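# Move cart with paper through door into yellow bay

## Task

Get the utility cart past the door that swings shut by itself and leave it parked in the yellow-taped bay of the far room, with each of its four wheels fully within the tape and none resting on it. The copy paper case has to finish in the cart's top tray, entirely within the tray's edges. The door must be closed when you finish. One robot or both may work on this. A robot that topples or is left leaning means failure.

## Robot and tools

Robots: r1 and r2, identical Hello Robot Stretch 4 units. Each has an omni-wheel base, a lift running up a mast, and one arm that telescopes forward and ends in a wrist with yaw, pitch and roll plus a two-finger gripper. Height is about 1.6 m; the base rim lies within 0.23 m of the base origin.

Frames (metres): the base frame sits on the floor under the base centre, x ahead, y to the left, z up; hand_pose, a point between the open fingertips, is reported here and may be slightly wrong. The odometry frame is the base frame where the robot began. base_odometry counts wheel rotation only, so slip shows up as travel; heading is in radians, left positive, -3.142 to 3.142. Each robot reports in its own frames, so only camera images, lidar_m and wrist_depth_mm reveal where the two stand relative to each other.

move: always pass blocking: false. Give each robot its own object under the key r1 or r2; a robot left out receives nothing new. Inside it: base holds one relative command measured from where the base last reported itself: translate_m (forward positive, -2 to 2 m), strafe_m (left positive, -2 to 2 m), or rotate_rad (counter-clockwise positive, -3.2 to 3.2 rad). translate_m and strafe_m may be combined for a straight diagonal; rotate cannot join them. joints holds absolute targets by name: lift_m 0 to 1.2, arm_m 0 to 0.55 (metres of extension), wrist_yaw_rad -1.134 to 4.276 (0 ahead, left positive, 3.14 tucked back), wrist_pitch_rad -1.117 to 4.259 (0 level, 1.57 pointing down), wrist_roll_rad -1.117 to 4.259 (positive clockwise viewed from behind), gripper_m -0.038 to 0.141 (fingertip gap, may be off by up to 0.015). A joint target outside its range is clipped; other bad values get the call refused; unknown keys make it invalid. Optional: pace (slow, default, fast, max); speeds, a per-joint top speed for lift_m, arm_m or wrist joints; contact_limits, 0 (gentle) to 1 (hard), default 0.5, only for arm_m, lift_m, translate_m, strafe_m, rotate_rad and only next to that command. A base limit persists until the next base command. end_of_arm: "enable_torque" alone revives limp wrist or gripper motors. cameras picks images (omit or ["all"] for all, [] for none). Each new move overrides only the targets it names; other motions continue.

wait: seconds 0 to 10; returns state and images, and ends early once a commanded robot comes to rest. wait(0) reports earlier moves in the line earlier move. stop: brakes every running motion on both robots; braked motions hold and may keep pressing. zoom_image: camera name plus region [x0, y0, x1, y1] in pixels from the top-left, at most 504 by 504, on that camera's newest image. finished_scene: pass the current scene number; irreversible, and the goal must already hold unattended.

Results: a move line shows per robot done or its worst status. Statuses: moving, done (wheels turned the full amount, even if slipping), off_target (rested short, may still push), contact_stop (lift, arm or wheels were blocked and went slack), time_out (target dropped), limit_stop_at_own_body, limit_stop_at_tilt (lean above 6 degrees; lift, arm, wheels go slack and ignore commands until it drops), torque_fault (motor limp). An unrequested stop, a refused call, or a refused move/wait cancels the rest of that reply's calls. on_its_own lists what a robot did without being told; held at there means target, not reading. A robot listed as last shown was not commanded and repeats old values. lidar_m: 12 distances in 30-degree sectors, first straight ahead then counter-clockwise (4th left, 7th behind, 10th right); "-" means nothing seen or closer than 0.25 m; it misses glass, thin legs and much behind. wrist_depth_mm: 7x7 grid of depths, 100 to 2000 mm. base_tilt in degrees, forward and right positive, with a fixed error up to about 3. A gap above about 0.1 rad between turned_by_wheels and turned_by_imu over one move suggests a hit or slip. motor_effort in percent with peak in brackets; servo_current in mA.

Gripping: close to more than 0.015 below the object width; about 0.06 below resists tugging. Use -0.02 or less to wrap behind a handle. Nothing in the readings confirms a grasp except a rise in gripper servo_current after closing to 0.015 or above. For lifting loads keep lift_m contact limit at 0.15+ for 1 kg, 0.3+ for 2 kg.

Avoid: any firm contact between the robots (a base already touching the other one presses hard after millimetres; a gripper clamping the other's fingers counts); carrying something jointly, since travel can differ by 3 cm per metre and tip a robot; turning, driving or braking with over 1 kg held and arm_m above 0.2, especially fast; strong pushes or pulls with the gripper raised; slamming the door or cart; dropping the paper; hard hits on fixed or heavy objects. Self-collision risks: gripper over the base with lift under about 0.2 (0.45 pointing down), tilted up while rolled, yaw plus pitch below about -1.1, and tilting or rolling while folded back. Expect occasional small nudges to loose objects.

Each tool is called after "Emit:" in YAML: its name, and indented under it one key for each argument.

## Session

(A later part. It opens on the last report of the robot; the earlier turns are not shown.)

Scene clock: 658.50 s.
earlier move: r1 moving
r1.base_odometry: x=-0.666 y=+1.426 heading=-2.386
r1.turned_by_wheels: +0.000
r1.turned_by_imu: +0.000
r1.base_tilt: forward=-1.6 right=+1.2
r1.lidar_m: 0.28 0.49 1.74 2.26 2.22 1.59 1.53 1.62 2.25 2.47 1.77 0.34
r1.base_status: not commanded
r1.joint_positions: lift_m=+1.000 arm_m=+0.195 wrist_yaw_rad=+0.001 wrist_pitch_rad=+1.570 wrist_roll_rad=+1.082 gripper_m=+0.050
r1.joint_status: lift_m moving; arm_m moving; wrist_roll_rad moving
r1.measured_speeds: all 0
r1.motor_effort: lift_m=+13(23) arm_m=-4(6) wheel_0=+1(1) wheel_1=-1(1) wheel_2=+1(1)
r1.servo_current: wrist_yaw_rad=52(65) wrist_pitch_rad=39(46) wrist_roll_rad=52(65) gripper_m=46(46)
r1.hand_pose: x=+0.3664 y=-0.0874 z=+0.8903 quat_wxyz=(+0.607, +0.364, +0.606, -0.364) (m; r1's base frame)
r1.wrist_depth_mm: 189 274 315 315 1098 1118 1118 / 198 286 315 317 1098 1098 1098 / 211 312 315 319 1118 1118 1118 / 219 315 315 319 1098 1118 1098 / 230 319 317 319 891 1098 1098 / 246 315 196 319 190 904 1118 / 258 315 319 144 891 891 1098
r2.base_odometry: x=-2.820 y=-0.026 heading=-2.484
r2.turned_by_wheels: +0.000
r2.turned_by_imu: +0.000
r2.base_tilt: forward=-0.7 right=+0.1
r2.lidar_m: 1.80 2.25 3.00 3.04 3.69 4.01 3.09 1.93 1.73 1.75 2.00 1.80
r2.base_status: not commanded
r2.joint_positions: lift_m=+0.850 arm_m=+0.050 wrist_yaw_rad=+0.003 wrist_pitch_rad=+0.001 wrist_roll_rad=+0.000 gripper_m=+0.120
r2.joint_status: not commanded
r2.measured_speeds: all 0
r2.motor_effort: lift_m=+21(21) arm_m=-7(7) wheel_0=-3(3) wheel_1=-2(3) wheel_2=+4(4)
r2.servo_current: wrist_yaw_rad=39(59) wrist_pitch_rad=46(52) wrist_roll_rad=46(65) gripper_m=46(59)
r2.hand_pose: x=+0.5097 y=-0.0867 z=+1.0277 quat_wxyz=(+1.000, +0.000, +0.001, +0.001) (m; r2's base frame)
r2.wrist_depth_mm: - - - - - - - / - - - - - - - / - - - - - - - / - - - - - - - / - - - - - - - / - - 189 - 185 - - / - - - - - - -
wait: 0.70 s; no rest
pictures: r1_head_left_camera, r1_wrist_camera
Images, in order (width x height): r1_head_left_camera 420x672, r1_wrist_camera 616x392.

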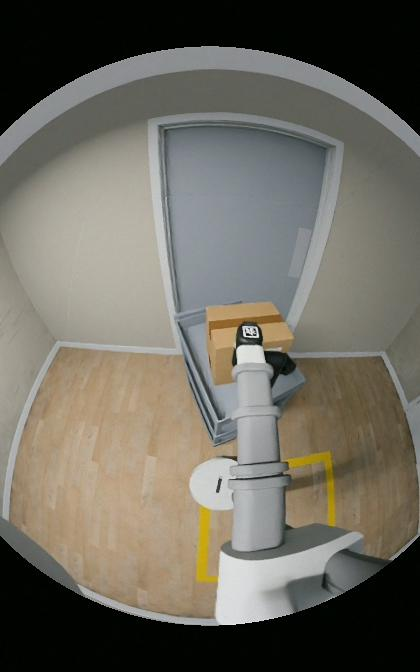

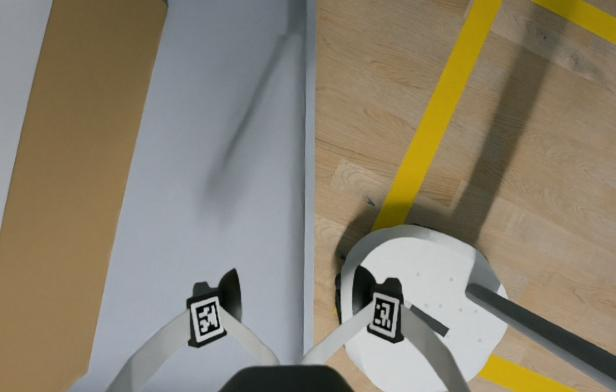

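Emit:
move:
  r1: {"joints":{"lift_m":0.918},"speeds":{"lift_m":0.15},"contact_limits":{"lift_m":0.2}}
  blocking: false
  cameras: []

Emit:
wait:
  seconds: 0.6
  cameras: ["r1_wrist_camera"]

Emit:
move:
  r1: {"joints":{"gripper_m":-0.035}}
  blocking: false
  cameras: []

Emit:
wait:
  seconds: 1.2
  cameras: ["r1_wrist_camera"]

Scene clock: 665.53 s.
earlier move: r1 done
move: r1 moving
r1.base_odometry: x=-0.666 y=+1.426 heading=-2.386
r1.turned_by_wheels: +0.000
r1.turned_by_imu: +0.000
r1.base_tilt: forward=-1.6 right=+1.3
r1.lidar_m: 0.27 0.48 1.76 2.24 2.22 1.61 1.54 1.62 2.22 2.46 1.78 0.36
r1.base_status: not commanded
r1.joint_positions: lift_m=+0.962 arm_m=+0.195 wrist_yaw_rad=+0.001 wrist_pitch_rad=+1.570 wrist_roll_rad=+1.082 gripper_m=+0.050
r1.joint_status: lift_m moving; the others done
r1.measured_speeds: translate_m=+0.000 strafe_m=+0.000 rotate_rad=+0.000 lift_m=-0.146 arm_m=+0.000 wrist_yaw_rad=+0.000 wrist_pitch_rad=+0.000 wrist_roll_rad=+0.000
r1.motor_effort: lift_m=+14(14) arm_m=-4(4) wheel_0=+1(1) wheel_1=-1(1) wheel_2=+1(1)
r1.servo_current: wrist_yaw_rad=46(65) wrist_pitch_rad=46(46) wrist_roll_rad=20(65) gripper_m=39(52)
r1.contact_limits: lift_m 0.2
r1.hand_pose: x=+0.3664 y=-0.0874 z=+0.8523 quat_wxyz=(+0.607, +0.364, +0.606, -0.364) (m; r1's base frame)
r1.wrist_depth_mm: 188 276 285 285 1078 1078 1078 / 201 279 285 285 1060 1060 1078 / 211 283 282 282 1060 1098 1118 / 220 282 282 286 1060 1060 1098 / 229 282 285 285 878 1098 1098 / 246 283 196 285 190 866 1078 / 258 282 286 143 866 854 1078
r2: as last shown
r2.turned_by_imu: +0.001
r2.base_tilt: forward=-0.7 right=+0.0
r2.lidar_m: 1.81 2.25 3.01 3.03 3.71 4.01 3.06 1.93 1.73 1.78 1.98 1.80
r2.motor_effort: lift_m=+21(21) arm_m=-7(7) wheel_0=-2(3) wheel_1=-2(3) wheel_2=+4(4)
r2.servo_current: wrist_yaw_rad=33(52) wrist_pitch_rad=39(46) wrist_roll_rad=46(52) gripper_m=46(52)
r2.wrist_depth_mm: - - - - - - - / - - - - - - - / - - - - - - - / - - - - - - - / - - - - - - - / - - 190 - 186 - - / - - - - - - -
pictures: none
No camera images: "cameras" was empty.

Scene clock: 666.13 s.
earlier move: r1 moving
r1.base_odometry: x=-0.666 y=+1.426 heading=-2.386
r1.turned_by_wheels: +0.000
r1.turned_by_imu: +0.000
r1.base_tilt: forward=-1.6 right=+1.3
r1.lidar_m: 0.28 0.47 1.77 2.25 2.19 1.61 1.52 1.61 2.24 2.46 1.77 0.37
r1.base_status: not commanded
r1.joint_positions: lift_m=+0.919 arm_m=+0.195 wrist_yaw_rad=+0.001 wrist_pitch_rad=+1.570 wrist_roll_rad=+1.082 gripper_m=+0.050
r1.joint_status: lift_m moving; the others done
r1.measured_speeds: all 0
r1.motor_effort: lift_m=+8(14) arm_m=-4(4) wheel_0=+1(1) wheel_1=-1(1) wheel_2=+1(1)
r1.servo_current: wrist_yaw_rad=59(65) wrist_pitch_rad=39(52) wrist_roll_rad=65(65) gripper_m=39(52)
r1.contact_limits: lift_m 0.2
r1.hand_pose: x=+0.3663 y=-0.0874 z=+0.8087 quat_wxyz=(+0.607, +0.364, +0.606, -0.364) (m; r1's base frame)
r1.wrist_depth_mm: 181 238 240 238 1025 1008 1025 / 191 240 239 239 1025 1025 1025 / 202 238 239 237 1025 1042 1025 / 214 238 239 238 1025 1025 1008 / 226 238 238 238 842 1025 1042 / 239 239 207 239 190 820 1008 / 238 238 238 143 820 809 627
r2.base_odometry: x=-2.820 y=-0.026 heading=-2.484
r2.turned_by_wheels: +0.000
r2.turned_by_imu: +0.000
r2.base_tilt: forward=-0.7 right=+0.1
r2.lidar_m: 1.83 2.21 2.99 3.04 3.73 4.01 3.08 1.93 1.74 1.76 1.99 1.80
r2.base_status: not commanded
r2.joint_positions: lift_m=+0.850 arm_m=+0.050 wrist_yaw_rad=+0.003 wrist_pitch_rad=+0.001 wrist_roll_rad=+0.000 gripper_m=+0.120
r2.joint_status: not commanded
r2.measured_speeds: all 0
r2.motor_effort: lift_m=+21(21) arm_m=-7(7) wheel_0=-2(3) wheel_1=-3(3) wheel_2=+4(4)
r2.servo_current: wrist_yaw_rad=46(52) wrist_pitch_rad=33(46) wrist_roll_rad=52(52) gripper_m=52(59)
r2.hand_pose: x=+0.5097 y=-0.0867 z=+1.0277 quat_wxyz=(+1.000, +0.000, +0.001, +0.001) (m; r2's base frame)
r2.wrist_depth_mm: - - - - - - - / - - - - - - - / - - - - - - - / - - - - - - - / - - - - - - - / - - 189 - 186 - - / - - - - - - -
wait: 0.60 s; no rest
pictures: r1_wrist_camera
Images, in order (width x height): r1_wrist_camera 616x392.

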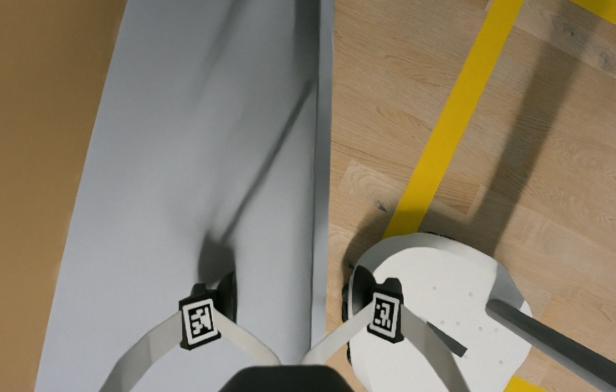

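Scene clock: 666.63 s.
earlier move: r1 done
move: r1 moving
r1.base_odometry: x=-0.666 y=+1.426 heading=-2.386
r1.turned_by_wheels: +0.000
r1.turned_by_imu: +0.000
r1.base_tilt: forward=-1.6 right=+1.2
r1.lidar_m: 0.28 0.48 1.78 2.25 2.20 1.63 1.52 1.62 2.25 2.46 1.78 0.35
r1.base_status: not commanded
r1.joint_positions: lift_m=+0.919 arm_m=+0.195 wrist_yaw_rad=+0.001 wrist_pitch_rad=+1.569 wrist_roll_rad=+1.082 gripper_m=+0.031
r1.joint_status: gripper_m moving; the others done
r1.measured_speeds: translate_m=+0.000 strafe_m=+0.000 rotate_rad=+0.000 lift_m=+0.000 arm_m=+0.000 wrist_yaw_rad=+0.000 wrist_pitch_rad=-0.013 wrist_roll_rad=+0.000
r1.motor_effort: lift_m=+8(8) arm_m=-4(4) wheel_0=+1(2) wheel_1=-1(1) wheel_2=+1(1)
r1.servo_current: wrist_yaw_rad=59(72) wrist_pitch_rad=39(52) wrist_roll_rad=33(65) gripper_m=124(124)
r1.contact_limits: lift_m 0.2
r1.hand_pose: x=+0.3665 y=-0.0874 z=+0.8087 quat_wxyz=(+0.607, +0.364, +0.606, -0.364) (m; r1's base frame)
r1.wrist_depth_mm: 174 240 240 239 1025 1025 1025 / 182 238 238 240 1025 1025 1025 / 193 238 238 238 1025 1025 1008 / 204 240 238 238 1025 1025 1025 / 221 238 239 239 820 1025 1008 / 237 239 206 239 191 820 1025 / 239 239 239 160 809 809 621
r2: as last shown
r2.lidar_m: 1.82 2.25 3.00 3.03 3.74 4.01 3.08 1.93 1.73 1.77 2.01 1.79
r2.motor_effort: lift_m=+21(21) arm_m=-7(7) wheel_0=-2(2) wheel_1=-3(3) wheel_2=+4(4)
r2.servo_current: wrist_yaw_rad=46(59) wrist_pitch_rad=39(46) wrist_roll_rad=46(59) gripper_m=52(59)
r2.wrist_depth_mm: - - - - - - - / - - - - - - - / - - - - - - - / - - - - - - - / - - - - - - - / - - 189 - 185 - - / - - - - - - -
pictures: none
No camera images: "cameras" was empty.

Scene clock: 667.70 s.
earlier move: r1 done
r1.base_odometry: x=-0.666 y=+1.426 heading=-2.386
r1.turned_by_wheels: +0.000
r1.turned_by_imu: +0.000
r1.base_tilt: forward=-1.6 right=+1.3
r1.lidar_m: 0.27 0.44 1.77 2.25 2.20 1.63 1.54 1.60 2.21 2.45 1.77 0.37
r1.base_status: not commanded
r1.joint_positions: lift_m=+0.918 arm_m=+0.195 wrist_yaw_rad=+0.001 wrist_pitch_rad=+1.572 wrist_roll_rad=+1.082 gripper_m=-0.034
r1.joint_status: all done
r1.measured_speeds: all 0
r1.motor_effort: lift_m=+15(15) arm_m=+2(4) wheel_0=+1(2) wheel_1=-1(1) wheel_2=+1(1)
r1.servo_current: wrist_yaw_rad=39(72) wrist_pitch_rad=46(52) wrist_roll_rad=33(72) gripper_m=78(163)
r1.contact_limits: lift_m 0.2
r1.hand_pose: x=+0.3657 y=-0.0874 z=+0.8081 quat_wxyz=(+0.606, +0.364, +0.607, -0.364) (m; r1's base frame)
r1.wrist_depth_mm: 200 230 232 233 1008 1042 1025 / 207 231 231 233 1025 1025 1025 / 213 231 231 234 1025 1025 1060 / 224 232 233 236 1025 1025 1042 / 231 232 233 235 831 1025 1042 / 231 233 188 198 181 820 1042 / 232 231 235 158 809 134 1060
r2.base_odometry: x=-2.820 y=-0.026 heading=-2.484
r2.turned_by_wheels: +0.000
r2.turned_by_imu: +0.000
r2.base_tilt: forward=-0.7 right=+0.1
r2.lidar_m: 1.82 2.23 2.99 3.01 3.73 3.99 3.11 1.93 1.72 1.76 2.02 1.80
r2.base_status: not commanded
r2.joint_positions: lift_m=+0.850 arm_m=+0.050 wrist_yaw_rad=+0.003 wrist_pitch_rad=+0.001 wrist_roll_rad=+0.000 gripper_m=+0.120
r2.joint_status: not commanded
r2.measured_speeds: all 0
r2.motor_effort: lift_m=+21(21) arm_m=-7(8) wheel_0=-2(3) wheel_1=-3(3) wheel_2=+4(4)
r2.servo_current: wrist_yaw_rad=52(59) wrist_pitch_rad=39(46) wrist_roll_rad=52(59) gripper_m=46(59)
r2.hand_pose: x=+0.5097 y=-0.0867 z=+1.0277 quat_wxyz=(+1.000, +0.000, +0.001, +0.001) (m; r2's base frame)
r2.wrist_depth_mm: - - - - - - - / - - - - - - - / - - - - - - - / - - - - - - - / - - - - - - - / - - 189 - 185 - - / - - - - - - -
wait: 1.07 of 1.2 s (r1 has come to rest)
pictures: r1_wrist_camera
Images, in order (width x height): r1_wrist_camera 616x392.

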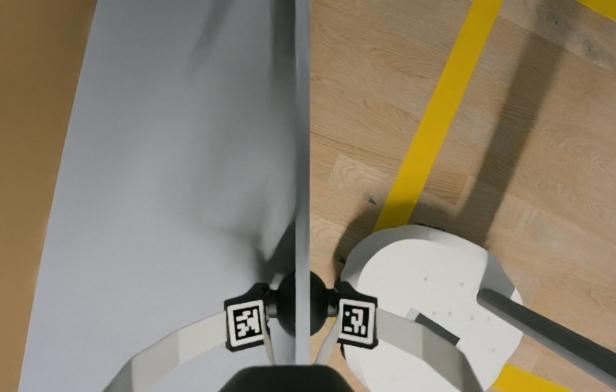

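Pull half-way, slow.

Emit:
move:
  r1: {"base":{"translate_m":-0.55,"strafe_m":-0.18},"pace":"slow","contact_limits":{"translate_m":0.6,"strafe_m":0.6}}
  blocking: false
  cameras: []

Emit:
wait:
  seconds: 6.2
  cameras: ["r1_wrist_camera","r1_head_left_camera","r1_head_right_camera"]

r1: "contact_limits": translate_m and strafe_m are given together and make one move, which takes one limit: state it under one of them only
Scene clock: 673.53 s.
r1.base_odometry: x=-0.666 y=+1.426 heading=-2.386
r1.turned_by_wheels: +0.000
r1.turned_by_imu: +0.000
r1.base_tilt: forward=-1.6 right=+1.3
r1.lidar_m: 0.28 0.43 1.77 2.25 2.21 1.60 1.53 1.61 2.24 2.47 1.79 0.35
r1.base_status: not commanded
r1.joint_positions: lift_m=+0.918 arm_m=+0.195 wrist_yaw_rad=+0.001 wrist_pitch_rad=+1.572 wrist_roll_rad=+1.082 gripper_m=-0.034
r1.joint_status: all done
r1.measured_speeds: all 0
r1.motor_effort: lift_m=+15(15) arm_m=+4(4) wheel_0=+1(2) wheel_1=-1(1) wheel_2=+1(1)
r1.servo_current: wrist_yaw_rad=46(72) wrist_pitch_rad=46(52) wrist_roll_rad=39(72) gripper_m=72(163)
r1.contact_limits: lift_m 0.2
r1.hand_pose: x=+0.3657 y=-0.0874 z=+0.8081 quat_wxyz=(+0.606, +0.364, +0.607, -0.364) (m; r1's base frame)
r1.wrist_depth_mm: 200 231 232 234 1025 1025 1042 / 207 232 232 232 1025 1042 1025 / 213 231 233 233 1042 1042 1042 / 224 231 233 233 1042 1025 1042 / 231 233 234 235 820 1060 1042 / 231 232 187 198 181 831 1042 / 231 232 235 158 820 134 1025
r2.base_odometry: x=-2.820 y=-0.026 heading=-2.484
r2.turned_by_wheels: +0.000
r2.turned_by_imu: +0.001
r2.base_tilt: forward=-0.7 right=+0.1
r2.lidar_m: 1.82 2.23 3.00 3.05 3.71 3.98 3.09 1.94 1.74 1.74 2.00 1.77
r2.base_status: not commanded
r2.joint_positions: lift_m=+0.850 arm_m=+0.050 wrist_yaw_rad=+0.003 wrist_pitch_rad=+0.001 wrist_roll_rad=+0.000 gripper_m=+0.120
r2.joint_status: not commanded
r2.measured_speeds: all 0
r2.motor_effort: lift_m=+21(21) arm_m=-7(8) wheel_0=-3(3) wheel_1=-3(3) wheel_2=+4(4)
r2.servo_current: wrist_yaw_rad=59(59) wrist_pitch_rad=46(46) wrist_roll_rad=46(59) gripper_m=46(59)
r2.hand_pose: x=+0.5097 y=-0.0867 z=+1.0277 quat_wxyz=(+1.000, +0.000, +0.001, +0.001) (m; r2's base frame)
r2.wrist_depth_mm: - - - - - - - / - - - - - - - / - - - - - - - / - - - - - - - / - - - - - - - / - - 190 - 185 - - / - - - - - - -
pictures: none

not run: a call was refused earlier in this reply.

Emit:
move:
  r1: {"base":{"translate_m":-0.55,"strafe_m":-0.18},"pace":"slow","contact_limits":{"translate_m":0.6}}
  blocking: false
  cameras: []

Emit:
wait:
  seconds: 6.2
  cameras: ["r1_wrist_camera","r1_head_left_camera","r1_head_right_camera"]

Scene clock: 678.20 s.
move: r1 moving
r1.base_odometry: x=-0.660 y=+1.437 heading=-2.386
r1.turned_by_wheels: +0.000
r1.turned_by_imu: +0.000
r1.base_tilt: forward=-1.6 right=+1.3
r1.lidar_m: 0.27 0.49 1.78 2.25 2.21 1.62 1.53 1.60 2.21 2.46 1.80 0.38
r1.base_status: translate_m moving; strafe_m moving
r1.joint_positions: lift_m=+0.918 arm_m=+0.195 wrist_yaw_rad=+0.001 wrist_pitch_rad=+1.571 wrist_roll_rad=+1.082 gripper_m=-0.034
r1.joint_status: not commanded
r1.measured_speeds: translate_m=-0.047 strafe_m=-0.015 rotate_rad=+0.002 lift_m=+0.000 arm_m=+0.000 wrist_yaw_rad=+0.000 wrist_pitch_rad=-0.012 wrist_roll_rad=+0.000
r1.motor_effort: lift_m=+15(15) arm_m=+4(4) wheel_0=-1(7) wheel_1=-6(7) wheel_2=+6(6)
r1.servo_current: wrist_yaw_rad=39(65) wrist_pitch_rad=39(46) wrist_roll_rad=33(59) gripper_m=72(78)
r1.contact_limits: lift_m 0.2; translate_m 0.6
r1.hand_pose: x=+0.3660 y=-0.0874 z=+0.8081 quat_wxyz=(+0.606, +0.364, +0.606, -0.364) (m; r1's base frame)
r1.wrist_depth_mm: 198 236 235 236 1025 1008 1042 / 210 234 236 235 1025 1025 1042 / 222 234 235 236 1025 1025 1025 / 229 236 235 235 1008 1042 1008 / 234 236 236 236 831 1025 1025 / 235 236 186 195 809 820 1042 / 236 153 236 166 809 820 1025
r2.base_odometry: x=-2.820 y=-0.026 heading=-2.484
r2.turned_by_wheels: +0.000
r2.turned_by_imu: +0.001
r2.base_tilt: forward=-0.7 right=+0.1
r2.lidar_m: 1.79 2.26 3.02 3.03 3.75 3.99 3.10 1.90 1.75 1.74 2.00 1.80
r2.base_status: not commanded
r2.joint_positions: lift_m=+0.850 arm_m=+0.050 wrist_yaw_rad=+0.003 wrist_pitch_rad=+0.001 wrist_roll_rad=+0.000 gripper_m=+0.120
r2.joint_status: not commanded
r2.measured_speeds: all 0
r2.motor_effort: lift_m=+20(21) arm_m=-7(7) wheel_0=-2(3) wheel_1=-3(3) wheel_2=+4(4)
r2.servo_current: wrist_yaw_rad=52(52) wrist_pitch_rad=39(39) wrist_roll_rad=46(59) gripper_m=52(59)
r2.hand_pose: x=+0.5097 y=-0.0867 z=+1.0277 quat_wxyz=(+1.000, +0.000, +0.001, +0.001) (m; r2's base frame)
r2.wrist_depth_mm: - - - - - - - / - - - - - - - / - - - - - - - / - - - - - - - / - - - - - - - / - - 189 - 185 - - / - - - - - - -
pictures: none
No camera images: "cameras" was empty.

Scene clock: 684.40 s.
earlier move: r1 moving
r1.base_odometry: x=-0.390 y=+1.934 heading=-2.385
r1.turned_by_wheels: +0.000
r1.turned_by_imu: +0.002
r1.base_tilt: forward=-1.5 right=+1.2
r1.lidar_m: 0.25 0.25 0.68 2.41 1.44 1.01 0.99 1.06 1.47 2.28 2.36 0.44
r1.base_status: translate_m moving; strafe_m moving
r1.joint_positions: lift_m=+0.918 arm_m=+0.195 wrist_yaw_rad=+0.001 wrist_pitch_rad=+1.568 wrist_roll_rad=+1.080 gripper_m=-0.034
r1.joint_status: not commanded
r1.measured_speeds: translate_m=-0.005 strafe_m=-0.001 rotate_rad=+0.000 lift_m=+0.000 arm_m=+0.000 wrist_yaw_rad=+0.000 wrist_pitch_rad=+0.000 wrist_roll_rad=+0.000
r1.motor_effort: lift_m=+15(15) arm_m=-4(4) wheel_0=+3(7) wheel_1=-3(8) wheel_2=+5(14)
r1.servo_current: wrist_yaw_rad=46(72) wrist_pitch_rad=46(72) wrist_roll_rad=52(72) gripper_m=65(78)
r1.contact_limits: lift_m 0.2; translate_m 0.6
r1.hand_pose: x=+0.3668 y=-0.0874 z=+0.8081 quat_wxyz=(+0.608, +0.364, +0.606, -0.363) (m; r1's base frame)
r1.wrist_depth_mm: 233 226 1008 991 1042 1025 1025 / 232 214 1008 1025 1042 1025 1025 / 233 233 241 1025 1042 1025 991 / 234 234 202 1025 1025 1025 1025 / 233 236 234 1025 842 991 1042 / 235 235 205 192 178 820 1042 / 234 155 235 165 820 136 569
r2.base_odometry: x=-2.820 y=-0.026 heading=-2.484
r2.turned_by_wheels: +0.000
r2.turned_by_imu: +0.001
r2.base_tilt: forward=-0.7 right=+0.0
r2.lidar_m: 1.83 2.24 2.99 3.03 3.69 4.00 3.06 1.94 1.74 1.77 1.99 1.77
r2.base_status: not commanded
r2.joint_positions: lift_m=+0.850 arm_m=+0.050 wrist_yaw_rad=+0.003 wrist_pitch_rad=+0.001 wrist_roll_rad=+0.000 gripper_m=+0.120
r2.joint_status: not commanded
r2.measured_speeds: all 0
r2.motor_effort: lift_m=+21(21) arm_m=-7(8) wheel_0=-2(3) wheel_1=-3(3) wheel_2=+4(4)
r2.servo_current: wrist_yaw_rad=46(59) wrist_pitch_rad=39(46) wrist_roll_rad=46(65) gripper_m=52(65)
r2.hand_pose: x=+0.5097 y=-0.0867 z=+1.0277 quat_wxyz=(+1.000, +0.000, +0.001, +0.001) (m; r2's base frame)
r2.wrist_depth_mm: - - - - - - - / - - - - - - - / - - - - - - - / - - - - - - - / - - - - - - - / - - 189 - 186 - - / - - - - - - -
wait: 6.20 s; no rest
pictures: r1_head_left_camera, r1_head_right_camera, r1_wrist_camera
Images, in order (width x height): r1_head_left_camera 420x672, r1_head_right_camera 420x672, r1_wrist_camera 616x392.

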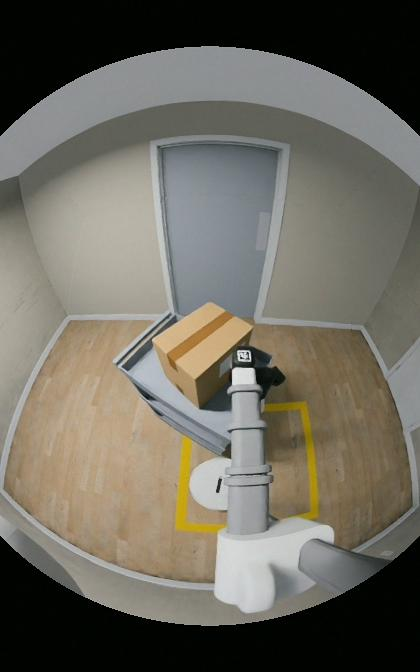

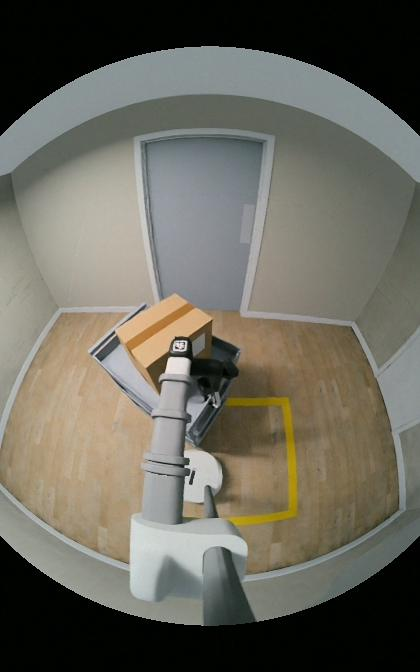

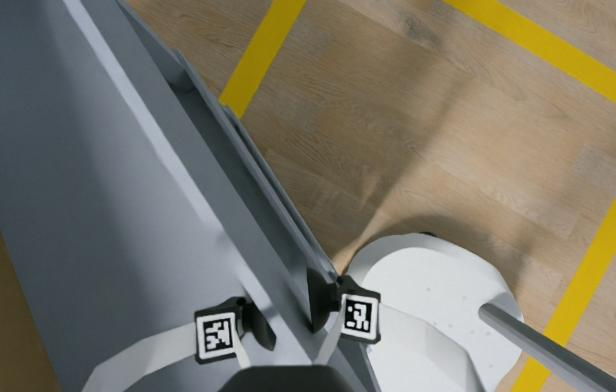

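Emit:
zoom_image:
  camera: "r1_head_right_camera"
  region: [80, 280, 320, 540]

Emit:
zoom_image:
  camera: "r1_head_left_camera"
  region: [100, 280, 340, 540]

Scaled by 1.938 from the camera's 420x672 image, which has a finer 600x960 frame.

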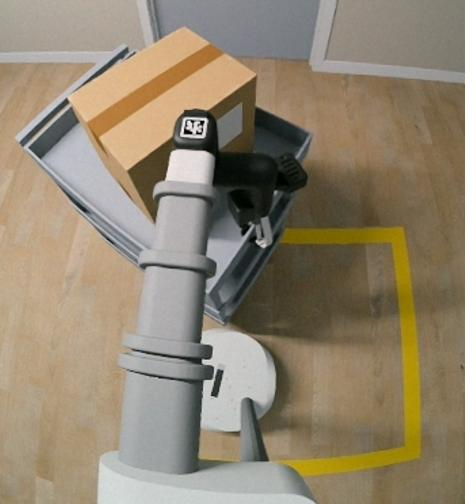

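Scaled by 1.938 from the camera's 420x672 image, which has a finer 600x960 frame.

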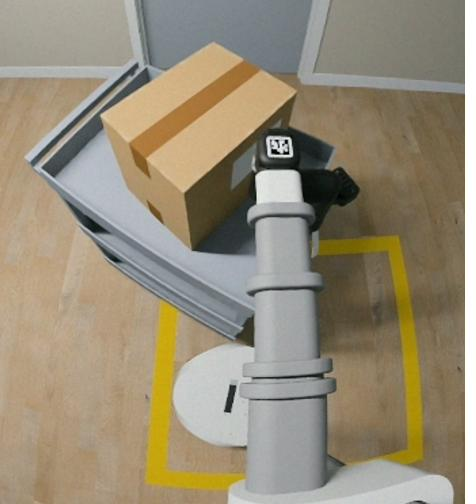

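Emit:
move:
  r1: {"joints":{"gripper_m":0.05}}
  blocking: false
  cameras: []

Emit:
wait:
  seconds: 0.6
  cameras: []

Emit:
move:
  r1: {"joints":{"lift_m":1.16}}
  blocking: false
  cameras: []

Emit:
wait:
  seconds: 0.8
  cameras: ["r1_wrist_camera"]

Emit:
move:
  r1: {"base":{"strafe_m":-0.54},"pace":"default"}
  blocking: false
  cameras: []

Emit:
wait:
  seconds: 3
  cameras: ["r1_head_left_camera"]

Scene clock: 733.97 s.
earlier move: r1 done
move: r1 moving
r1.base_odometry: x=-0.390 y=+1.934 heading=-2.385
r1.turned_by_wheels: +0.000
r1.turned_by_imu: -0.003
r1.base_tilt: forward=-1.6 right=+1.3
r1.lidar_m: 0.25 0.25 0.68 2.43 1.43 1.05 0.99 1.03 1.47 2.24 2.37 0.42
r1.base_status: done
r1.joint_positions: lift_m=+0.918 arm_m=+0.195 wrist_yaw_rad=+0.001 wrist_pitch_rad=+1.568 wrist_roll_rad=+1.080 gripper_m=-0.009
r1.joint_status: gripper_m moving
r1.measured_speeds: all 0
r1.motor_effort: lift_m=+15(15) arm_m=-4(4) wheel_0=+2(3) wheel_1=-3(3) wheel_2=+5(6)
r1.servo_current: wrist_yaw_rad=39(52) wrist_pitch_rad=46(46) wrist_roll_rad=72(72) gripper_m=46(65)
r1.contact_limits: lift_m 0.2; translate_m 0.6
r1.hand_pose: x=+0.3668 y=-0.0874 z=+0.8081 quat_wxyz=(+0.608, +0.364, +0.606, -0.363) (m; r1's base frame)
r1.wrist_depth_mm: 235 231 1025 1025 1008 1008 1025 / 234 219 1025 1025 1008 1042 1025 / 236 236 240 1008 1025 1025 1025 / 236 236 197 1042 1008 1008 1042 / 236 236 236 1025 842 1042 1025 / 235 237 205 196 182 820 1042 / 235 158 236 167 809 647 574
r2: as last shown
r2.turned_by_imu: +0.007
r2.base_tilt: forward=-0.7 right=+0.1
r2.lidar_m: 1.82 2.25 3.00 3.05 3.69 4.01 3.05 1.94 1.74 1.74 2.01 1.77
r2.motor_effort: lift_m=+21(21) arm_m=-7(7) wheel_0=-2(2) wheel_1=-3(3) wheel_2=+4(4)
r2.servo_current: wrist_yaw_rad=52(52) wrist_pitch_rad=33(46) wrist_roll_rad=46(59) gripper_m=59(59)
r2.wrist_depth_mm: - - - - - - - / - - - - - - - / - - - - - - - / - - - - - - - / - - - - - - - / - - 189 - 185 - - / - - - - - - -
pictures: none
No camera images: "cameras" was empty.

Scene clock: 734.57 s.
earlier move: r1 moving
r1.base_odometry: x=-0.389 y=+1.934 heading=-2.385
r1.turned_by_wheels: +0.000
r1.turned_by_imu: +0.000
r1.base_tilt: forward=-1.6 right=+1.3
r1.lidar_m: 0.25 0.25 0.69 2.39 1.45 1.03 0.99 1.01 1.46 2.26 2.37 0.47
r1.base_status: done
r1.joint_positions: lift_m=+0.918 arm_m=+0.195 wrist_yaw_rad=+0.001 wrist_pitch_rad=+1.570 wrist_roll_rad=+1.080 gripper_m=+0.046
r1.joint_status: gripper_m moving
r1.measured_speeds: translate_m=+0.000 strafe_m=+0.000 rotate_rad=+0.000 lift_m=+0.000 arm_m=+0.000 wrist_yaw_rad=+0.000 wrist_pitch_rad=+0.004 wrist_roll_rad=+0.000
r1.motor_effort: lift_m=+15(15) arm_m=+0(4) wheel_0=+2(3) wheel_1=-3(3) wheel_2=+3(6)
r1.servo_current: wrist_yaw_rad=65(65) wrist_pitch_rad=39(52) wrist_roll_rad=59(72) gripper_m=59(72)
r1.contact_limits: lift_m 0.2; translate_m 0.6
r1.hand_pose: x=+0.3662 y=-0.0874 z=+0.8081 quat_wxyz=(+0.607, +0.363, +0.607, -0.363) (m; r1's base frame)
r1.wrist_depth_mm: 234 1008 1025 1025 1025 1042 1025 / 236 209 1042 1060 1042 1042 1042 / 236 206 1008 1025 1008 1025 1042 / 235 236 204 1025 1025 1042 1025 / 236 235 209 1025 842 1025 1042 / 236 236 189 213 193 820 1060 / 236 236 237 144 809 809 559
r2.base_odometry: x=-2.820 y=-0.026 heading=-2.484
r2.turned_by_wheels: +0.000
r2.turned_by_imu: +0.000
r2.base_tilt: forward=-0.7 right=+0.1
r2.lidar_m: 1.83 2.23 3.01 3.04 3.74 4.01 3.08 1.93 1.72 1.75 1.99 1.78
r2.base_status: not commanded
r2.joint_positions: lift_m=+0.850 arm_m=+0.050 wrist_yaw_rad=+0.003 wrist_pitch_rad=+0.001 wrist_roll_rad=+0.000 gripper_m=+0.120
r2.joint_status: not commanded
r2.measured_speeds: all 0
r2.motor_effort: lift_m=+20(21) arm_m=-7(7) wheel_0=-2(3) wheel_1=-3(3) wheel_2=+4(4)
r2.servo_current: wrist_yaw_rad=39(59) wrist_pitch_rad=39(46) wrist_roll_rad=46(59) gripper_m=52(59)
r2.hand_pose: x=+0.5097 y=-0.0867 z=+1.0277 quat_wxyz=(+1.000, +0.000, +0.001, +0.001) (m; r2's base frame)
r2.wrist_depth_mm: - - - - - - - / - - - - - - - / - - - - - - - / - - - - - - - / - - - - - - - / - - 190 - 185 - - / - - - - - - -
wait: 0.60 s; no rest
pictures: none
No camera images: "cameras" was empty.

Scene clock: 735.07 s.
earlier move: r1 done
move: r1 moving
r1.base_odometry: x=-0.389 y=+1.934 heading=-2.385
r1.turned_by_wheels: +0.000
r1.turned_by_imu: +0.000
r1.base_tilt: forward=-1.6 right=+1.3
r1.lidar_m: 0.25 0.26 0.65 2.41 1.44 1.05 0.99 1.04 1.46 2.27 2.37 0.46
r1.base_status: not commanded
r1.joint_positions: lift_m=+0.956 arm_m=+0.195 wrist_yaw_rad=+0.001 wrist_pitch_rad=+1.571 wrist_roll_rad=+1.080 gripper_m=+0.050
r1.joint_status: lift_m moving; the others done
r1.measured_speeds: translate_m=+0.000 strafe_m=+0.000 rotate_rad=+0.000 lift_m=+0.146 arm_m=+0.000 wrist_yaw_rad=+0.000 wrist_pitch_rad=+0.000 wrist_roll_rad=+0.000
r1.motor_effort: lift_m=+25(27) arm_m=+4(4) wheel_0=+2(3) wheel_1=-3(3) wheel_2=+3(3)
r1.servo_current: wrist_yaw_rad=46(65) wrist_pitch_rad=33(52) wrist_roll_rad=33(52) gripper_m=46(59)
r1.contact_limits: translate_m 0.6
r1.hand_pose: x=+0.3661 y=-0.0874 z=+0.8454 quat_wxyz=(+0.607, +0.363, +0.607, -0.363) (m; r1's base frame)
r1.wrist_depth_mm: 266 1042 1042 1060 1078 1042 1078 / 267 259 1025 1060 1060 1060 1078 / 265 267 569 1060 1078 1078 1060 / 268 270 236 1060 1078 1060 1078 / 267 268 267 1078 866 1078 1078 / 265 268 196 229 190 854 1078 / 246 268 270 143 842 854 564
r2: as last shown
r2.lidar_m: 1.79 2.25 2.98 3.03 3.73 4.01 3.12 1.95 1.73 1.75 2.01 1.79
r2.motor_effort: lift_m=+21(21) arm_m=-7(7) wheel_0=-2(3) wheel_1=-3(3) wheel_2=+4(4)
r2.servo_current: wrist_yaw_rad=52(59) wrist_pitch_rad=39(39) wrist_roll_rad=65(65) gripper_m=52(52)
r2.wrist_depth_mm: - - - - - - - / - - - - - - - / - - - - - - - / - - - - - - - / - - - - - - - / - - 189 - 186 - - / - - - - - - -
pictures: none
No camera images: "cameras" was empty.

Scene clock: 735.87 s.
earlier move: r1 moving
r1.base_odometry: x=-0.389 y=+1.934 heading=-2.385
r1.turned_by_wheels: +0.000
r1.turned_by_imu: +0.000
r1.base_tilt: forward=-1.6 right=+1.3
r1.lidar_m: 0.25 0.26 0.67 2.39 1.45 1.05 0.98 1.05 1.45 2.25 2.35 0.49
r1.base_status: not commanded
r1.joint_positions: lift_m=+1.123 arm_m=+0.195 wrist_yaw_rad=+0.001 wrist_pitch_rad=+1.571 wrist_roll_rad=+1.080 gripper_m=+0.050
r1.joint_status: lift_m moving; the others done
r1.measured_speeds: translate_m=+0.000 strafe_m=+0.000 rotate_rad=+0.000 lift_m=+0.153 arm_m=+0.000 wrist_yaw_rad=+0.000 wrist_pitch_rad=+0.000 wrist_roll_rad=+0.000
r1.motor_effort: lift_m=+25(27) arm_m=+4(4) wheel_0=+2(3) wheel_1=-3(3) wheel_2=+3(3)
r1.servo_current: wrist_yaw_rad=26(72) wrist_pitch_rad=46(52) wrist_roll_rad=52(59) gripper_m=39(59)
r1.contact_limits: translate_m 0.6
r1.hand_pose: x=+0.3661 y=-0.0874 z=+1.0130 quat_wxyz=(+0.607, +0.363, +0.607, -0.363) (m; r1's base frame)
r1.wrist_depth_mm: 1205 1205 1205 1229 1229 1255 1229 / 402 433 1229 1229 1229 1229 1205 / 436 436 433 1229 1229 1229 1229 / 315 433 436 1229 1229 1229 1229 / 290 413 439 439 1025 1205 1255 / 264 368 195 436 190 1025 1255 / 244 286 442 143 1008 1008 580
r2.base_odometry: x=-2.820 y=-0.026 heading=-2.484
r2.turned_by_wheels: +0.000
r2.turned_by_imu: +0.000
r2.base_tilt: forward=-0.7 right=+0.0
r2.lidar_m: 1.81 2.25 3.00 3.02 3.71 4.01 3.07 1.91 1.74 1.76 2.03 1.80
r2.base_status: not commanded
r2.joint_positions: lift_m=+0.850 arm_m=+0.050 wrist_yaw_rad=+0.003 wrist_pitch_rad=+0.001 wrist_roll_rad=+0.000 gripper_m=+0.120
r2.joint_status: not commanded
r2.measured_speeds: all 0
r2.motor_effort: lift_m=+21(21) arm_m=-7(7) wheel_0=-2(3) wheel_1=-2(3) wheel_2=+4(4)
r2.servo_current: wrist_yaw_rad=33(59) wrist_pitch_rad=39(46) wrist_roll_rad=52(65) gripper_m=52(59)
r2.hand_pose: x=+0.5097 y=-0.0867 z=+1.0277 quat_wxyz=(+1.000, +0.000, +0.001, +0.001) (m; r2's base frame)
r2.wrist_depth_mm: - - - - - - - / - - - - - - - / - - - - - - - / - - - - - - - / - - - - - - - / - - 190 - 185 - - / - - - - - - -
wait: 0.80 s; no rest
pictures: r1_wrist_camera
Images, in order (width x height): r1_wrist_camera 616x392.

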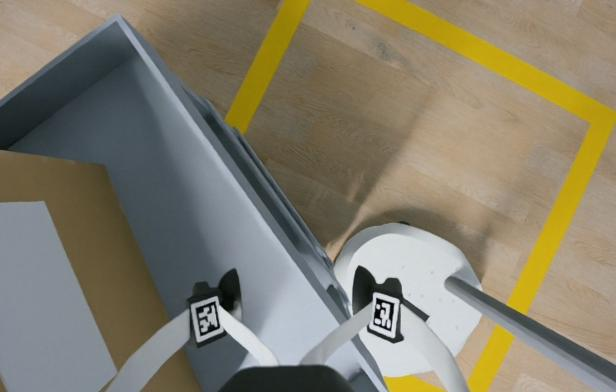

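Scene clock: 736.37 s.
earlier move: r1 moving
move: r1 moving
r1.base_odometry: x=-0.414 y=+1.961 heading=-2.386
r1.turned_by_wheels: +0.000
r1.turned_by_imu: +0.000
r1.base_tilt: forward=-1.6 right=+1.3
r1.lidar_m: 0.25 0.25 0.61 2.45 1.43 1.03 0.98 1.04 1.47 2.22 2.32 0.58
r1.base_status: strafe_m moving
r1.joint_positions: lift_m=+1.160 arm_m=+0.195 wrist_yaw_rad=+0.001 wrist_pitch_rad=+1.571 wrist_roll_rad=+1.080 gripper_m=+0.050
r1.joint_status: lift_m moving
r1.measured_speeds: translate_m=+0.001 strafe_m=-0.140 rotate_rad=-0.004 lift_m=+0.004 arm_m=+0.000 wrist_yaw_rad=+0.000 wrist_pitch_rad=+0.000 wrist_roll_rad=+0.000
r1.motor_effort: lift_m=+26(26) arm_m=+4(4) wheel_0=+8(11) wheel_1=-8(10) wheel_2=+0(1)
r1.servo_current: wrist_yaw_rad=59(59) wrist_pitch_rad=46(52) wrist_roll_rad=46(59) gripper_m=39(46)
r1.hand_pose: x=+0.3661 y=-0.0874 z=+1.0494 quat_wxyz=(+0.607, +0.363, +0.607, -0.363) (m; r1's base frame)
r1.wrist_depth_mm: 1205 1229 1255 1255 1281 1281 1255 / 1229 455 1255 1255 1255 1281 1255 / 459 477 788 1281 1255 1281 1308 / 392 473 477 1255 1281 1281 1281 / 327 466 477 1182 1078 1281 1281 / 298 415 194 480 190 1060 1281 / 279 329 477 154 1078 1281 580
r2: as last shown
r2.base_tilt: forward=-0.7 right=+0.1
r2.lidar_m: 1.82 2.23 2.99 3.05 3.73 4.00 3.07 1.93 1.74 1.77 2.02 1.78
r2.motor_effort: lift_m=+20(21) arm_m=-7(7) wheel_0=-2(3) wheel_1=-3(3) wheel_2=+4(4)
r2.servo_current: wrist_yaw_rad=46(52) wrist_pitch_rad=46(46) wrist_roll_rad=52(52) gripper_m=52(52)
r2.wrist_depth_mm: - - - - - - - / - - - - - - - / - - - - - - - / - - - - - - - / - - - - - - - / - - 190 - 186 - - / - - - - - - -
pictures: none
No camera images: "cameras" was empty.

Scene clock: 739.00 s.
earlier move: r1 done
r1.base_odometry: x=-0.760 y=+2.327 heading=-2.385
r1.turned_by_wheels: +0.000
r1.turned_by_imu: -0.003
r1.base_tilt: forward=-1.6 right=+1.3
r1.lidar_m: 1.76 0.56 0.54 2.96 1.41 1.04 0.99 1.04 1.44 1.71 1.84 1.86
r1.base_status: done
r1.joint_positions: lift_m=+1.160 arm_m=+0.195 wrist_yaw_rad=+0.001 wrist_pitch_rad=+1.571 wrist_roll_rad=+1.080 gripper_m=+0.050
r1.joint_status: all done
r1.measured_speeds: all 0
r1.motor_effort: lift_m=+24(26) arm_m=+4(4) wheel_0=+1(11) wheel_1=+0(10) wheel_2=+0(2)
r1.servo_current: wrist_yaw_rad=46(72) wrist_pitch_rad=39(52) wrist_roll_rad=33(65) gripper_m=46(52)
r1.hand_pose: x=+0.3661 y=-0.0874 z=+1.0494 quat_wxyz=(+0.607, +0.363, +0.607, -0.363) (m; r1's base frame)
r1.wrist_depth_mm: 1255 1255 1255 1255 1255 1255 1255 / 1281 1229 1255 1229 1255 1255 1281 / 1255 1255 1255 1255 1255 1281 1281 / 1229 1255 1255 1281 1255 1255 1281 / 1255 1255 1255 1229 1042 1281 1255 / 1281 1255 195 1255 191 1060 1308 / 1255 148 1255 154 1060 1255 591
r2.base_odometry: x=-2.820 y=-0.026 heading=-2.484
r2.turned_by_wheels: +0.000
r2.turned_by_imu: +0.000
r2.base_tilt: forward=-0.7 right=+0.1
r2.lidar_m: 1.81 2.24 3.02 3.04 3.70 4.00 3.10 1.92 1.73 1.76 1.98 1.79
r2.base_status: not commanded
r2.joint_positions: lift_m=+0.850 arm_m=+0.050 wrist_yaw_rad=+0.003 wrist_pitch_rad=+0.001 wrist_roll_rad=+0.000 gripper_m=+0.120
r2.joint_status: not commanded
r2.measured_speeds: all 0
r2.motor_effort: lift_m=+21(21) arm_m=-7(7) wheel_0=-2(3) wheel_1=-3(3) wheel_2=+4(4)
r2.servo_current: wrist_yaw_rad=39(65) wrist_pitch_rad=46(52) wrist_roll_rad=52(59) gripper_m=52(59)
r2.hand_pose: x=+0.5097 y=-0.0867 z=+1.0277 quat_wxyz=(+1.000, +0.000, +0.001, +0.001) (m; r2's base frame)
r2.wrist_depth_mm: - - - - - - - / - - - - - - - / - - - - - - - / - - - - - - - / - - - - - - - / - - 190 - 186 - - / - - - - - - -
wait: 2.63 of 3 s (r1 has come to rest)
pictures: r1_head_left_camera
Images, in order (width x height): r1_head_left_camera 420x672.

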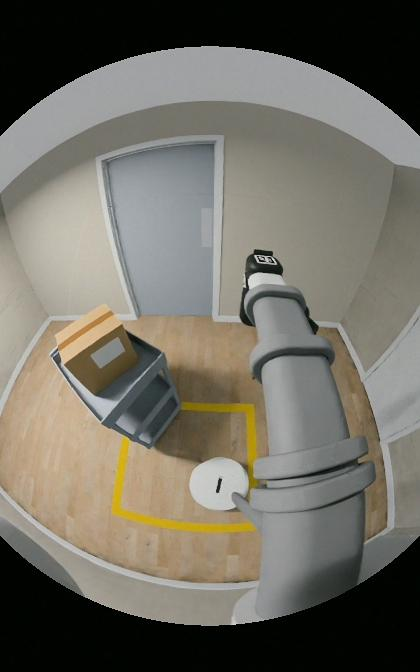

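Emit:
move:
  r1: {"base":{"translate_m":0.366},"pace":"default"}
  blocking: false
  cameras: []

Emit:
wait:
  seconds: 3
  cameras: []

Emit:
move:
  r1: {"base":{"rotate_rad":1.571},"joints":{"wrist_roll_rad":2.09,"arm_m":0.231},"pace":"default"}
  blocking: false
  cameras: []

Emit:
wait:
  seconds: 3.5
  cameras: ["r1_wrist_camera","r1_head_left_camera"]

Scene clock: 755.97 s.
move: r1 moving
r1.base_odometry: x=-0.783 y=+2.305 heading=-2.385
r1.turned_by_wheels: +0.000
r1.turned_by_imu: -0.001
r1.base_tilt: forward=-1.6 right=+1.3
r1.lidar_m: 1.73 0.55 0.52 2.95 1.47 1.05 1.01 1.06 1.51 1.72 1.79 1.84
r1.base_status: translate_m moving
r1.joint_positions: lift_m=+1.160 arm_m=+0.195 wrist_yaw_rad=+0.001 wrist_pitch_rad=+1.571 wrist_roll_rad=+1.080 gripper_m=+0.050
r1.joint_status: not commanded
r1.measured_speeds: translate_m=+0.120 strafe_m=-0.001 rotate_rad=+0.000 lift_m=+0.000 arm_m=+0.000 wrist_yaw_rad=+0.000 wrist_pitch_rad=+0.000 wrist_roll_rad=+0.000
r1.motor_effort: lift_m=+24(24) arm_m=+4(4) wheel_0=+7(9) wheel_1=+5(7) wheel_2=-8(8)
r1.servo_current: wrist_yaw_rad=52(65) wrist_pitch_rad=46(46) wrist_roll_rad=59(59) gripper_m=39(46)
r1.hand_pose: x=+0.3661 y=-0.0874 z=+1.0494 quat_wxyz=(+0.607, +0.363, +0.607, -0.363) (m; r1's base frame)
r1.wrist_depth_mm: 1229 1255 1229 1255 1281 1281 1281 / 1255 1255 1255 1281 1281 1255 1281 / 1205 1229 1255 1255 1255 1229 1229 / 1255 1255 1281 1281 1281 1255 1281 / 1281 1255 1255 1281 1042 1281 1308 / 1229 1255 195 1281 191 1060 1281 / 1255 160 1098 155 1060 1308 574
r2: as last shown
r2.turned_by_imu: +0.002
r2.lidar_m: 1.82 2.25 3.00 3.00 3.71 4.00 3.10 1.94 1.72 1.76 1.98 1.79
r2.servo_current: wrist_yaw_rad=52(52) wrist_pitch_rad=39(46) wrist_roll_rad=39(52) gripper_m=46(52)
r2.wrist_depth_mm: - - - - - - - / - - - - - - - / - - - - - - - / - - - - - - - / - - - - - - - / - - 190 - 185 - - / - - - - - - -
pictures: none
No camera images: "cameras" was empty.

Scene clock: 758.17 s.
earlier move: r1 done
r1.base_odometry: x=-1.026 y=+2.076 heading=-2.385
r1.turned_by_wheels: +0.000
r1.turned_by_imu: +0.000
r1.base_tilt: forward=-1.6 right=+1.3
r1.lidar_m: 1.38 1.55 0.37 0.40 0.51 1.39 1.35 1.45 1.87 1.73 1.81 1.47
r1.base_status: done
r1.joint_positions: lift_m=+1.160 arm_m=+0.195 wrist_yaw_rad=+0.001 wrist_pitch_rad=+1.571 wrist_roll_rad=+1.080 gripper_m=+0.050
r1.joint_status: not commanded
r1.measured_speeds: all 0
r1.motor_effort: lift_m=+24(24) arm_m=+4(4) wheel_0=+2(9) wheel_1=+2(8) wheel_2=+1(10)
r1.servo_current: wrist_yaw_rad=52(72) wrist_pitch_rad=39(46) wrist_roll_rad=46(65) gripper_m=39(52)
r1.hand_pose: x=+0.3661 y=-0.0874 z=+1.0494 quat_wxyz=(+0.607, +0.363, +0.607, -0.363) (m; r1's base frame)
r1.wrist_depth_mm: 1229 1229 1255 1281 1281 1255 1281 / 1255 1229 1255 1255 1281 1255 1255 / 1255 1229 1255 1255 1255 1281 1255 / 1255 1255 1255 1255 1255 1281 1281 / 1281 1255 1255 1255 1060 1281 1281 / 1229 1281 195 1255 191 1255 1308 / 1255 1255 1255 154 1060 1255 597
r2.base_odometry: x=-2.820 y=-0.026 heading=-2.484
r2.turned_by_wheels: +0.000
r2.turned_by_imu: +0.000
r2.base_tilt: forward=-0.7 right=+0.1
r2.lidar_m: 1.79 2.25 3.00 3.03 3.73 3.99 3.11 1.91 1.72 1.77 1.99 1.79
r2.base_status: not commanded
r2.joint_positions: lift_m=+0.850 arm_m=+0.050 wrist_yaw_rad=+0.003 wrist_pitch_rad=+0.001 wrist_roll_rad=+0.000 gripper_m=+0.120
r2.joint_status: not commanded
r2.measured_speeds: all 0
r2.motor_effort: lift_m=+21(21) arm_m=-7(7) wheel_0=-2(3) wheel_1=-2(3) wheel_2=+4(4)
r2.servo_current: wrist_yaw_rad=46(59) wrist_pitch_rad=39(52) wrist_roll_rad=46(59) gripper_m=52(59)
r2.hand_pose: x=+0.5097 y=-0.0867 z=+1.0277 quat_wxyz=(+1.000, +0.000, +0.001, +0.001) (m; r2's base frame)
r2.wrist_depth_mm: - - - - - - - / - - - - - - - / - - - - - - - / - - - - - - - / - - - - - - - / - - 190 - 185 - - / - - - - - - -
wait: 2.20 of 3 s (r1 has come to rest)
pictures: none
No camera images: "cameras" was empty.

Scene clock: 758.67 s.
move: r1 moving
r1.base_odometry: x=-1.026 y=+2.076 heading=-2.244
r1.turned_by_wheels: +0.141
r1.turned_by_imu: +0.142
r1.base_tilt: forward=-1.6 right=+1.3
r1.lidar_m: 1.41 0.39 0.37 0.41 1.69 1.38 1.36 1.49 1.75 1.75 1.77 1.42
r1.base_status: rotate_rad moving
r1.joint_positions: lift_m=+1.160 arm_m=+0.229 wrist_yaw_rad=+0.001 wrist_pitch_rad=+1.571 wrist_roll_rad=+1.662 gripper_m=+0.050
r1.joint_status: arm_m moving; wrist_roll_rad moving
r1.measured_speeds: translate_m=-0.001 strafe_m=-0.001 rotate_rad=+0.556 lift_m=+0.000 arm_m=+0.045 wrist_yaw_rad=+0.000 wrist_pitch_rad=+0.000 wrist_roll_rad=+1.819
r1.motor_effort: lift_m=+24(24) arm_m=+3(8) wheel_0=-6(7) wheel_1=-7(7) wheel_2=-5(7)
r1.servo_current: wrist_yaw_rad=39(59) wrist_pitch_rad=33(46) wrist_roll_rad=85(111) gripper_m=46(46)
r1.hand_pose: x=+0.4002 y=-0.0874 z=+1.0494 quat_wxyz=(+0.477, +0.522, +0.477, -0.522) (m; r1's base frame)
r1.wrist_depth_mm: 1255 1255 1255 1255 1255 1255 1308 / 1281 1255 1255 1255 1281 1255 1281 / 1255 1255 1281 1255 1255 1281 1281 / 1255 1229 1255 1281 1042 1078 1255 / 1255 1255 1281 1255 1060 1025 1255 / 1229 1281 195 1281 190 1308 1281 / 1281 1255 1229 143 1255 1281 1308
r2: as last shown
r2.base_tilt: forward=-0.7 right=+0.0
r2.lidar_m: 1.80 2.22 3.01 3.03 3.72 4.00 3.08 1.95 1.75 1.76 2.01 1.79
r2.motor_effort: lift_m=+21(21) arm_m=-7(7) wheel_0=-3(3) wheel_1=-3(3) wheel_2=+4(4)
r2.servo_current: wrist_yaw_rad=46(59) wrist_pitch_rad=39(46) wrist_roll_rad=46(59) gripper_m=46(52)
pictures: none
No camera images: "cameras" was empty.

Scene clock: 760.87 s.
earlier move: r1 done
r1.base_odometry: x=-1.026 y=+2.076 heading=-0.814
r1.turned_by_wheels: +1.430
r1.turned_by_imu: +1.437
r1.base_tilt: forward=-1.6 right=+1.2
r1.lidar_m: 0.39 0.55 1.41 1.34 1.42 1.85 1.72 1.80 1.52 1.42 1.56 0.36
r1.base_status: done
r1.joint_positions: lift_m=+1.160 arm_m=+0.231 wrist_yaw_rad=+0.001 wrist_pitch_rad=+1.571 wrist_roll_rad=+2.088 gripper_m=+0.050
r1.joint_status: all done
r1.measured_speeds: all 0
r1.motor_effort: lift_m=+24(24) arm_m=+4(8) wheel_0=-2(8) wheel_1=-1(8) wheel_2=-1(7)
r1.servo_current: wrist_yaw_rad=72(72) wrist_pitch_rad=39(52) wrist_roll_rad=39(111) gripper_m=46(52)
r1.hand_pose: x=+0.4020 y=-0.0874 z=+1.0494 quat_wxyz=(+0.356, +0.611, +0.356, -0.611) (m; r1's base frame)
r1.wrist_depth_mm: 1255 1281 1308 1281 1255 1255 1281 / 1281 1229 477 1308 1281 1255 1255 / 218 469 473 1255 1060 1060 1281 / 211 315 477 1255 1078 1042 1255 / 220 334 473 1255 1281 1255 1281 / 229 353 194 1255 190 1308 1281 / 238 298 473 155 1255 1281 1255
r2.base_odometry: x=-2.820 y=-0.026 heading=-2.484
r2.turned_by_wheels: +0.000
r2.turned_by_imu: +0.000
r2.base_tilt: forward=-0.7 right=+0.1
r2.lidar_m: 1.82 2.26 2.99 3.00 3.71 4.01 3.07 1.96 1.73 1.76 2.01 1.78
r2.base_status: not commanded
r2.joint_positions: lift_m=+0.850 arm_m=+0.050 wrist_yaw_rad=+0.003 wrist_pitch_rad=+0.001 wrist_roll_rad=+0.000 gripper_m=+0.120
r2.joint_status: not commanded
r2.measured_speeds: all 0
r2.motor_effort: lift_m=+21(21) arm_m=-7(7) wheel_0=-2(3) wheel_1=-3(3) wheel_2=+4(4)
r2.servo_current: wrist_yaw_rad=52(65) wrist_pitch_rad=39(52) wrist_roll_rad=46(65) gripper_m=52(59)
r2.hand_pose: x=+0.5097 y=-0.0867 z=+1.0277 quat_wxyz=(+1.000, +0.000, +0.001, +0.001) (m; r2's base frame)
r2.wrist_depth_mm: - - - - - - - / - - - - - - - / - - - - - - - / - - - - - - - / - - - - - - - / - - 190 - 185 - - / - - - - - - -
wait: 2.20 of 3.5 s (r1 has come to rest)
pictures: r1_head_left_camera, r1_wrist_camera
Images, in order (width x height): r1_head_left_camera 420x672, r1_wrist_camera 616x392.

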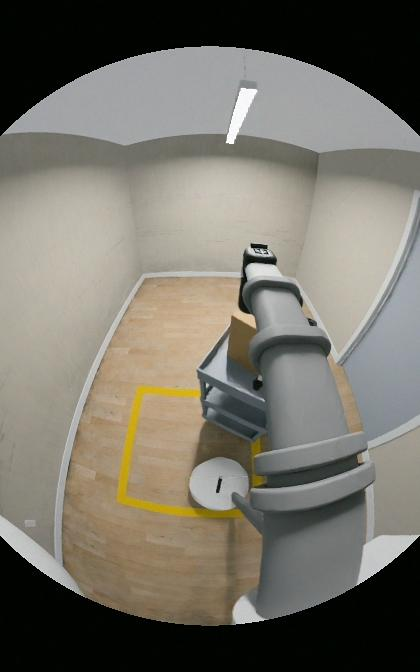

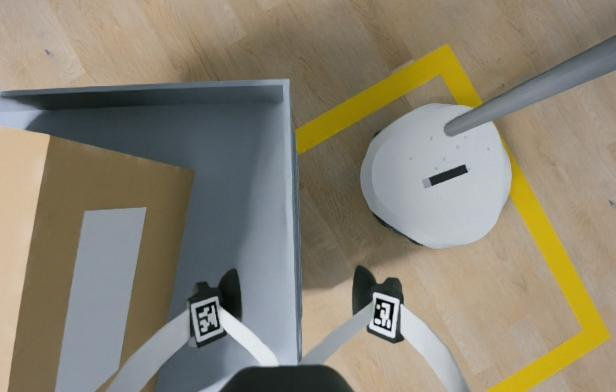

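Emit:
move:
  r1: {"joints":{"lift_m":1.0,"arm_m":0.241}}
  blocking: false
  cameras: []

Emit:
wait:
  seconds: 1.5
  cameras: ["r1_wrist_camera"]

Scene clock: 784.93 s.
move: r1 moving
r1.base_odometry: x=-1.026 y=+2.076 heading=-0.814
r1.turned_by_wheels: +0.000
r1.turned_by_imu: -0.002
r1.base_tilt: forward=-1.6 right=+1.3
r1.lidar_m: 0.39 0.56 1.41 1.36 1.40 1.84 1.72 1.80 1.50 1.39 1.53 0.37
r1.base_status: not commanded
r1.joint_positions: lift_m=+1.122 arm_m=+0.241 wrist_yaw_rad=+0.001 wrist_pitch_rad=+1.571 wrist_roll_rad=+2.088 gripper_m=+0.050
r1.joint_status: lift_m moving; arm_m moving
r1.measured_speeds: translate_m=+0.000 strafe_m=+0.000 rotate_rad=+0.000 lift_m=-0.146 arm_m=+0.000 wrist_yaw_rad=+0.000 wrist_pitch_rad=+0.000 wrist_roll_rad=+0.000
r1.motor_effort: lift_m=+12(22) arm_m=+5(6) wheel_0=-2(3) wheel_1=-1(1) wheel_2=-1(1)
r1.servo_current: wrist_yaw_rad=39(46) wrist_pitch_rad=39(46) wrist_roll_rad=46(52) gripper_m=39(46)
r1.hand_pose: x=+0.4120 y=-0.0874 z=+1.0123 quat_wxyz=(+0.356, +0.611, +0.356, -0.611) (m; r1's base frame)
r1.wrist_depth_mm: 1229 1229 1255 1229 1229 1205 1255 / 445 442 439 1229 1229 1255 1229 / 190 442 439 445 1008 1025 1255 / 201 297 439 1205 1025 1025 1229 / 206 315 445 1229 1229 1255 1229 / 215 332 195 442 190 1255 1255 / 224 277 442 143 1229 1229 1255
r2: as last shown
r2.turned_by_imu: +0.003
r2.lidar_m: 1.80 2.24 2.99 3.02 3.73 4.01 3.08 1.93 1.72 1.73 2.01 1.81
r2.servo_current: wrist_yaw_rad=52(52) wrist_pitch_rad=39(39) wrist_roll_rad=46(52) gripper_m=52(52)
pictures: none
No camera images: "cameras" was empty.

Scene clock: 786.17 s.
earlier move: r1 done
r1.base_odometry: x=-1.026 y=+2.076 heading=-0.814
r1.turned_by_wheels: +0.000
r1.turned_by_imu: +0.000
r1.base_tilt: forward=-1.6 right=+1.3
r1.lidar_m: 0.38 0.54 1.42 1.35 1.41 1.85 1.72 1.81 1.46 1.39 1.55 0.38
r1.base_status: not commanded
r1.joint_positions: lift_m=+1.000 arm_m=+0.241 wrist_yaw_rad=+0.001 wrist_pitch_rad=+1.571 wrist_roll_rad=+2.088 gripper_m=+0.050
r1.joint_status: all done
r1.measured_speeds: all 0
r1.motor_effort: lift_m=+12(22) arm_m=+5(8) wheel_0=-2(3) wheel_1=-1(1) wheel_2=-1(1)
r1.servo_current: wrist_yaw_rad=39(72) wrist_pitch_rad=39(46) wrist_roll_rad=52(65) gripper_m=39(46)
r1.hand_pose: x=+0.4120 y=-0.0874 z=+0.8903 quat_wxyz=(+0.356, +0.611, +0.356, -0.611) (m; r1's base frame)
r1.wrist_depth_mm: 277 273 276 1098 1118 1118 1138 / 317 317 319 320 1098 1098 1118 / 190 317 319 317 917 891 1118 / 201 298 317 315 931 904 1118 / 208 312 315 317 1118 1098 1118 / 215 315 196 317 190 1118 1118 / 224 278 315 143 1118 1118 1098
r2.base_odometry: x=-2.820 y=-0.026 heading=-2.484
r2.turned_by_wheels: +0.000
r2.turned_by_imu: +0.000
r2.base_tilt: forward=-0.7 right=+0.1
r2.lidar_m: 1.83 2.23 3.00 3.03 3.74 4.02 3.07 1.94 1.74 1.75 1.99 1.77
r2.base_status: not commanded
r2.joint_positions: lift_m=+0.850 arm_m=+0.050 wrist_yaw_rad=+0.003 wrist_pitch_rad=+0.001 wrist_roll_rad=+0.000 gripper_m=+0.120
r2.joint_status: not commanded
r2.measured_speeds: all 0
r2.motor_effort: lift_m=+21(21) arm_m=-7(7) wheel_0=-2(3) wheel_1=-3(3) wheel_2=+4(4)
r2.servo_current: wrist_yaw_rad=39(59) wrist_pitch_rad=39(52) wrist_roll_rad=46(59) gripper_m=52(59)
r2.hand_pose: x=+0.5097 y=-0.0867 z=+1.0277 quat_wxyz=(+1.000, +0.000, +0.001, +0.001) (m; r2's base frame)
r2.wrist_depth_mm: - - - - - - - / - - - - - - - / - - - - - - - / - - - - - - - / - - - - - - - / - - 190 - 185 - - / - - - - - - -
wait: 1.23 of 1.5 s (r1 has come to rest)
pictures: r1_wrist_camera
Images, in order (width x height): r1_wrist_camera 616x392.

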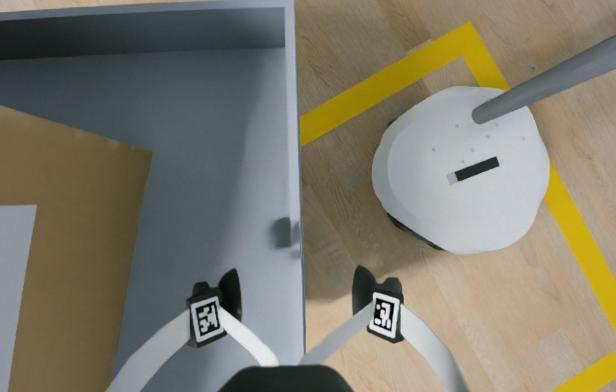

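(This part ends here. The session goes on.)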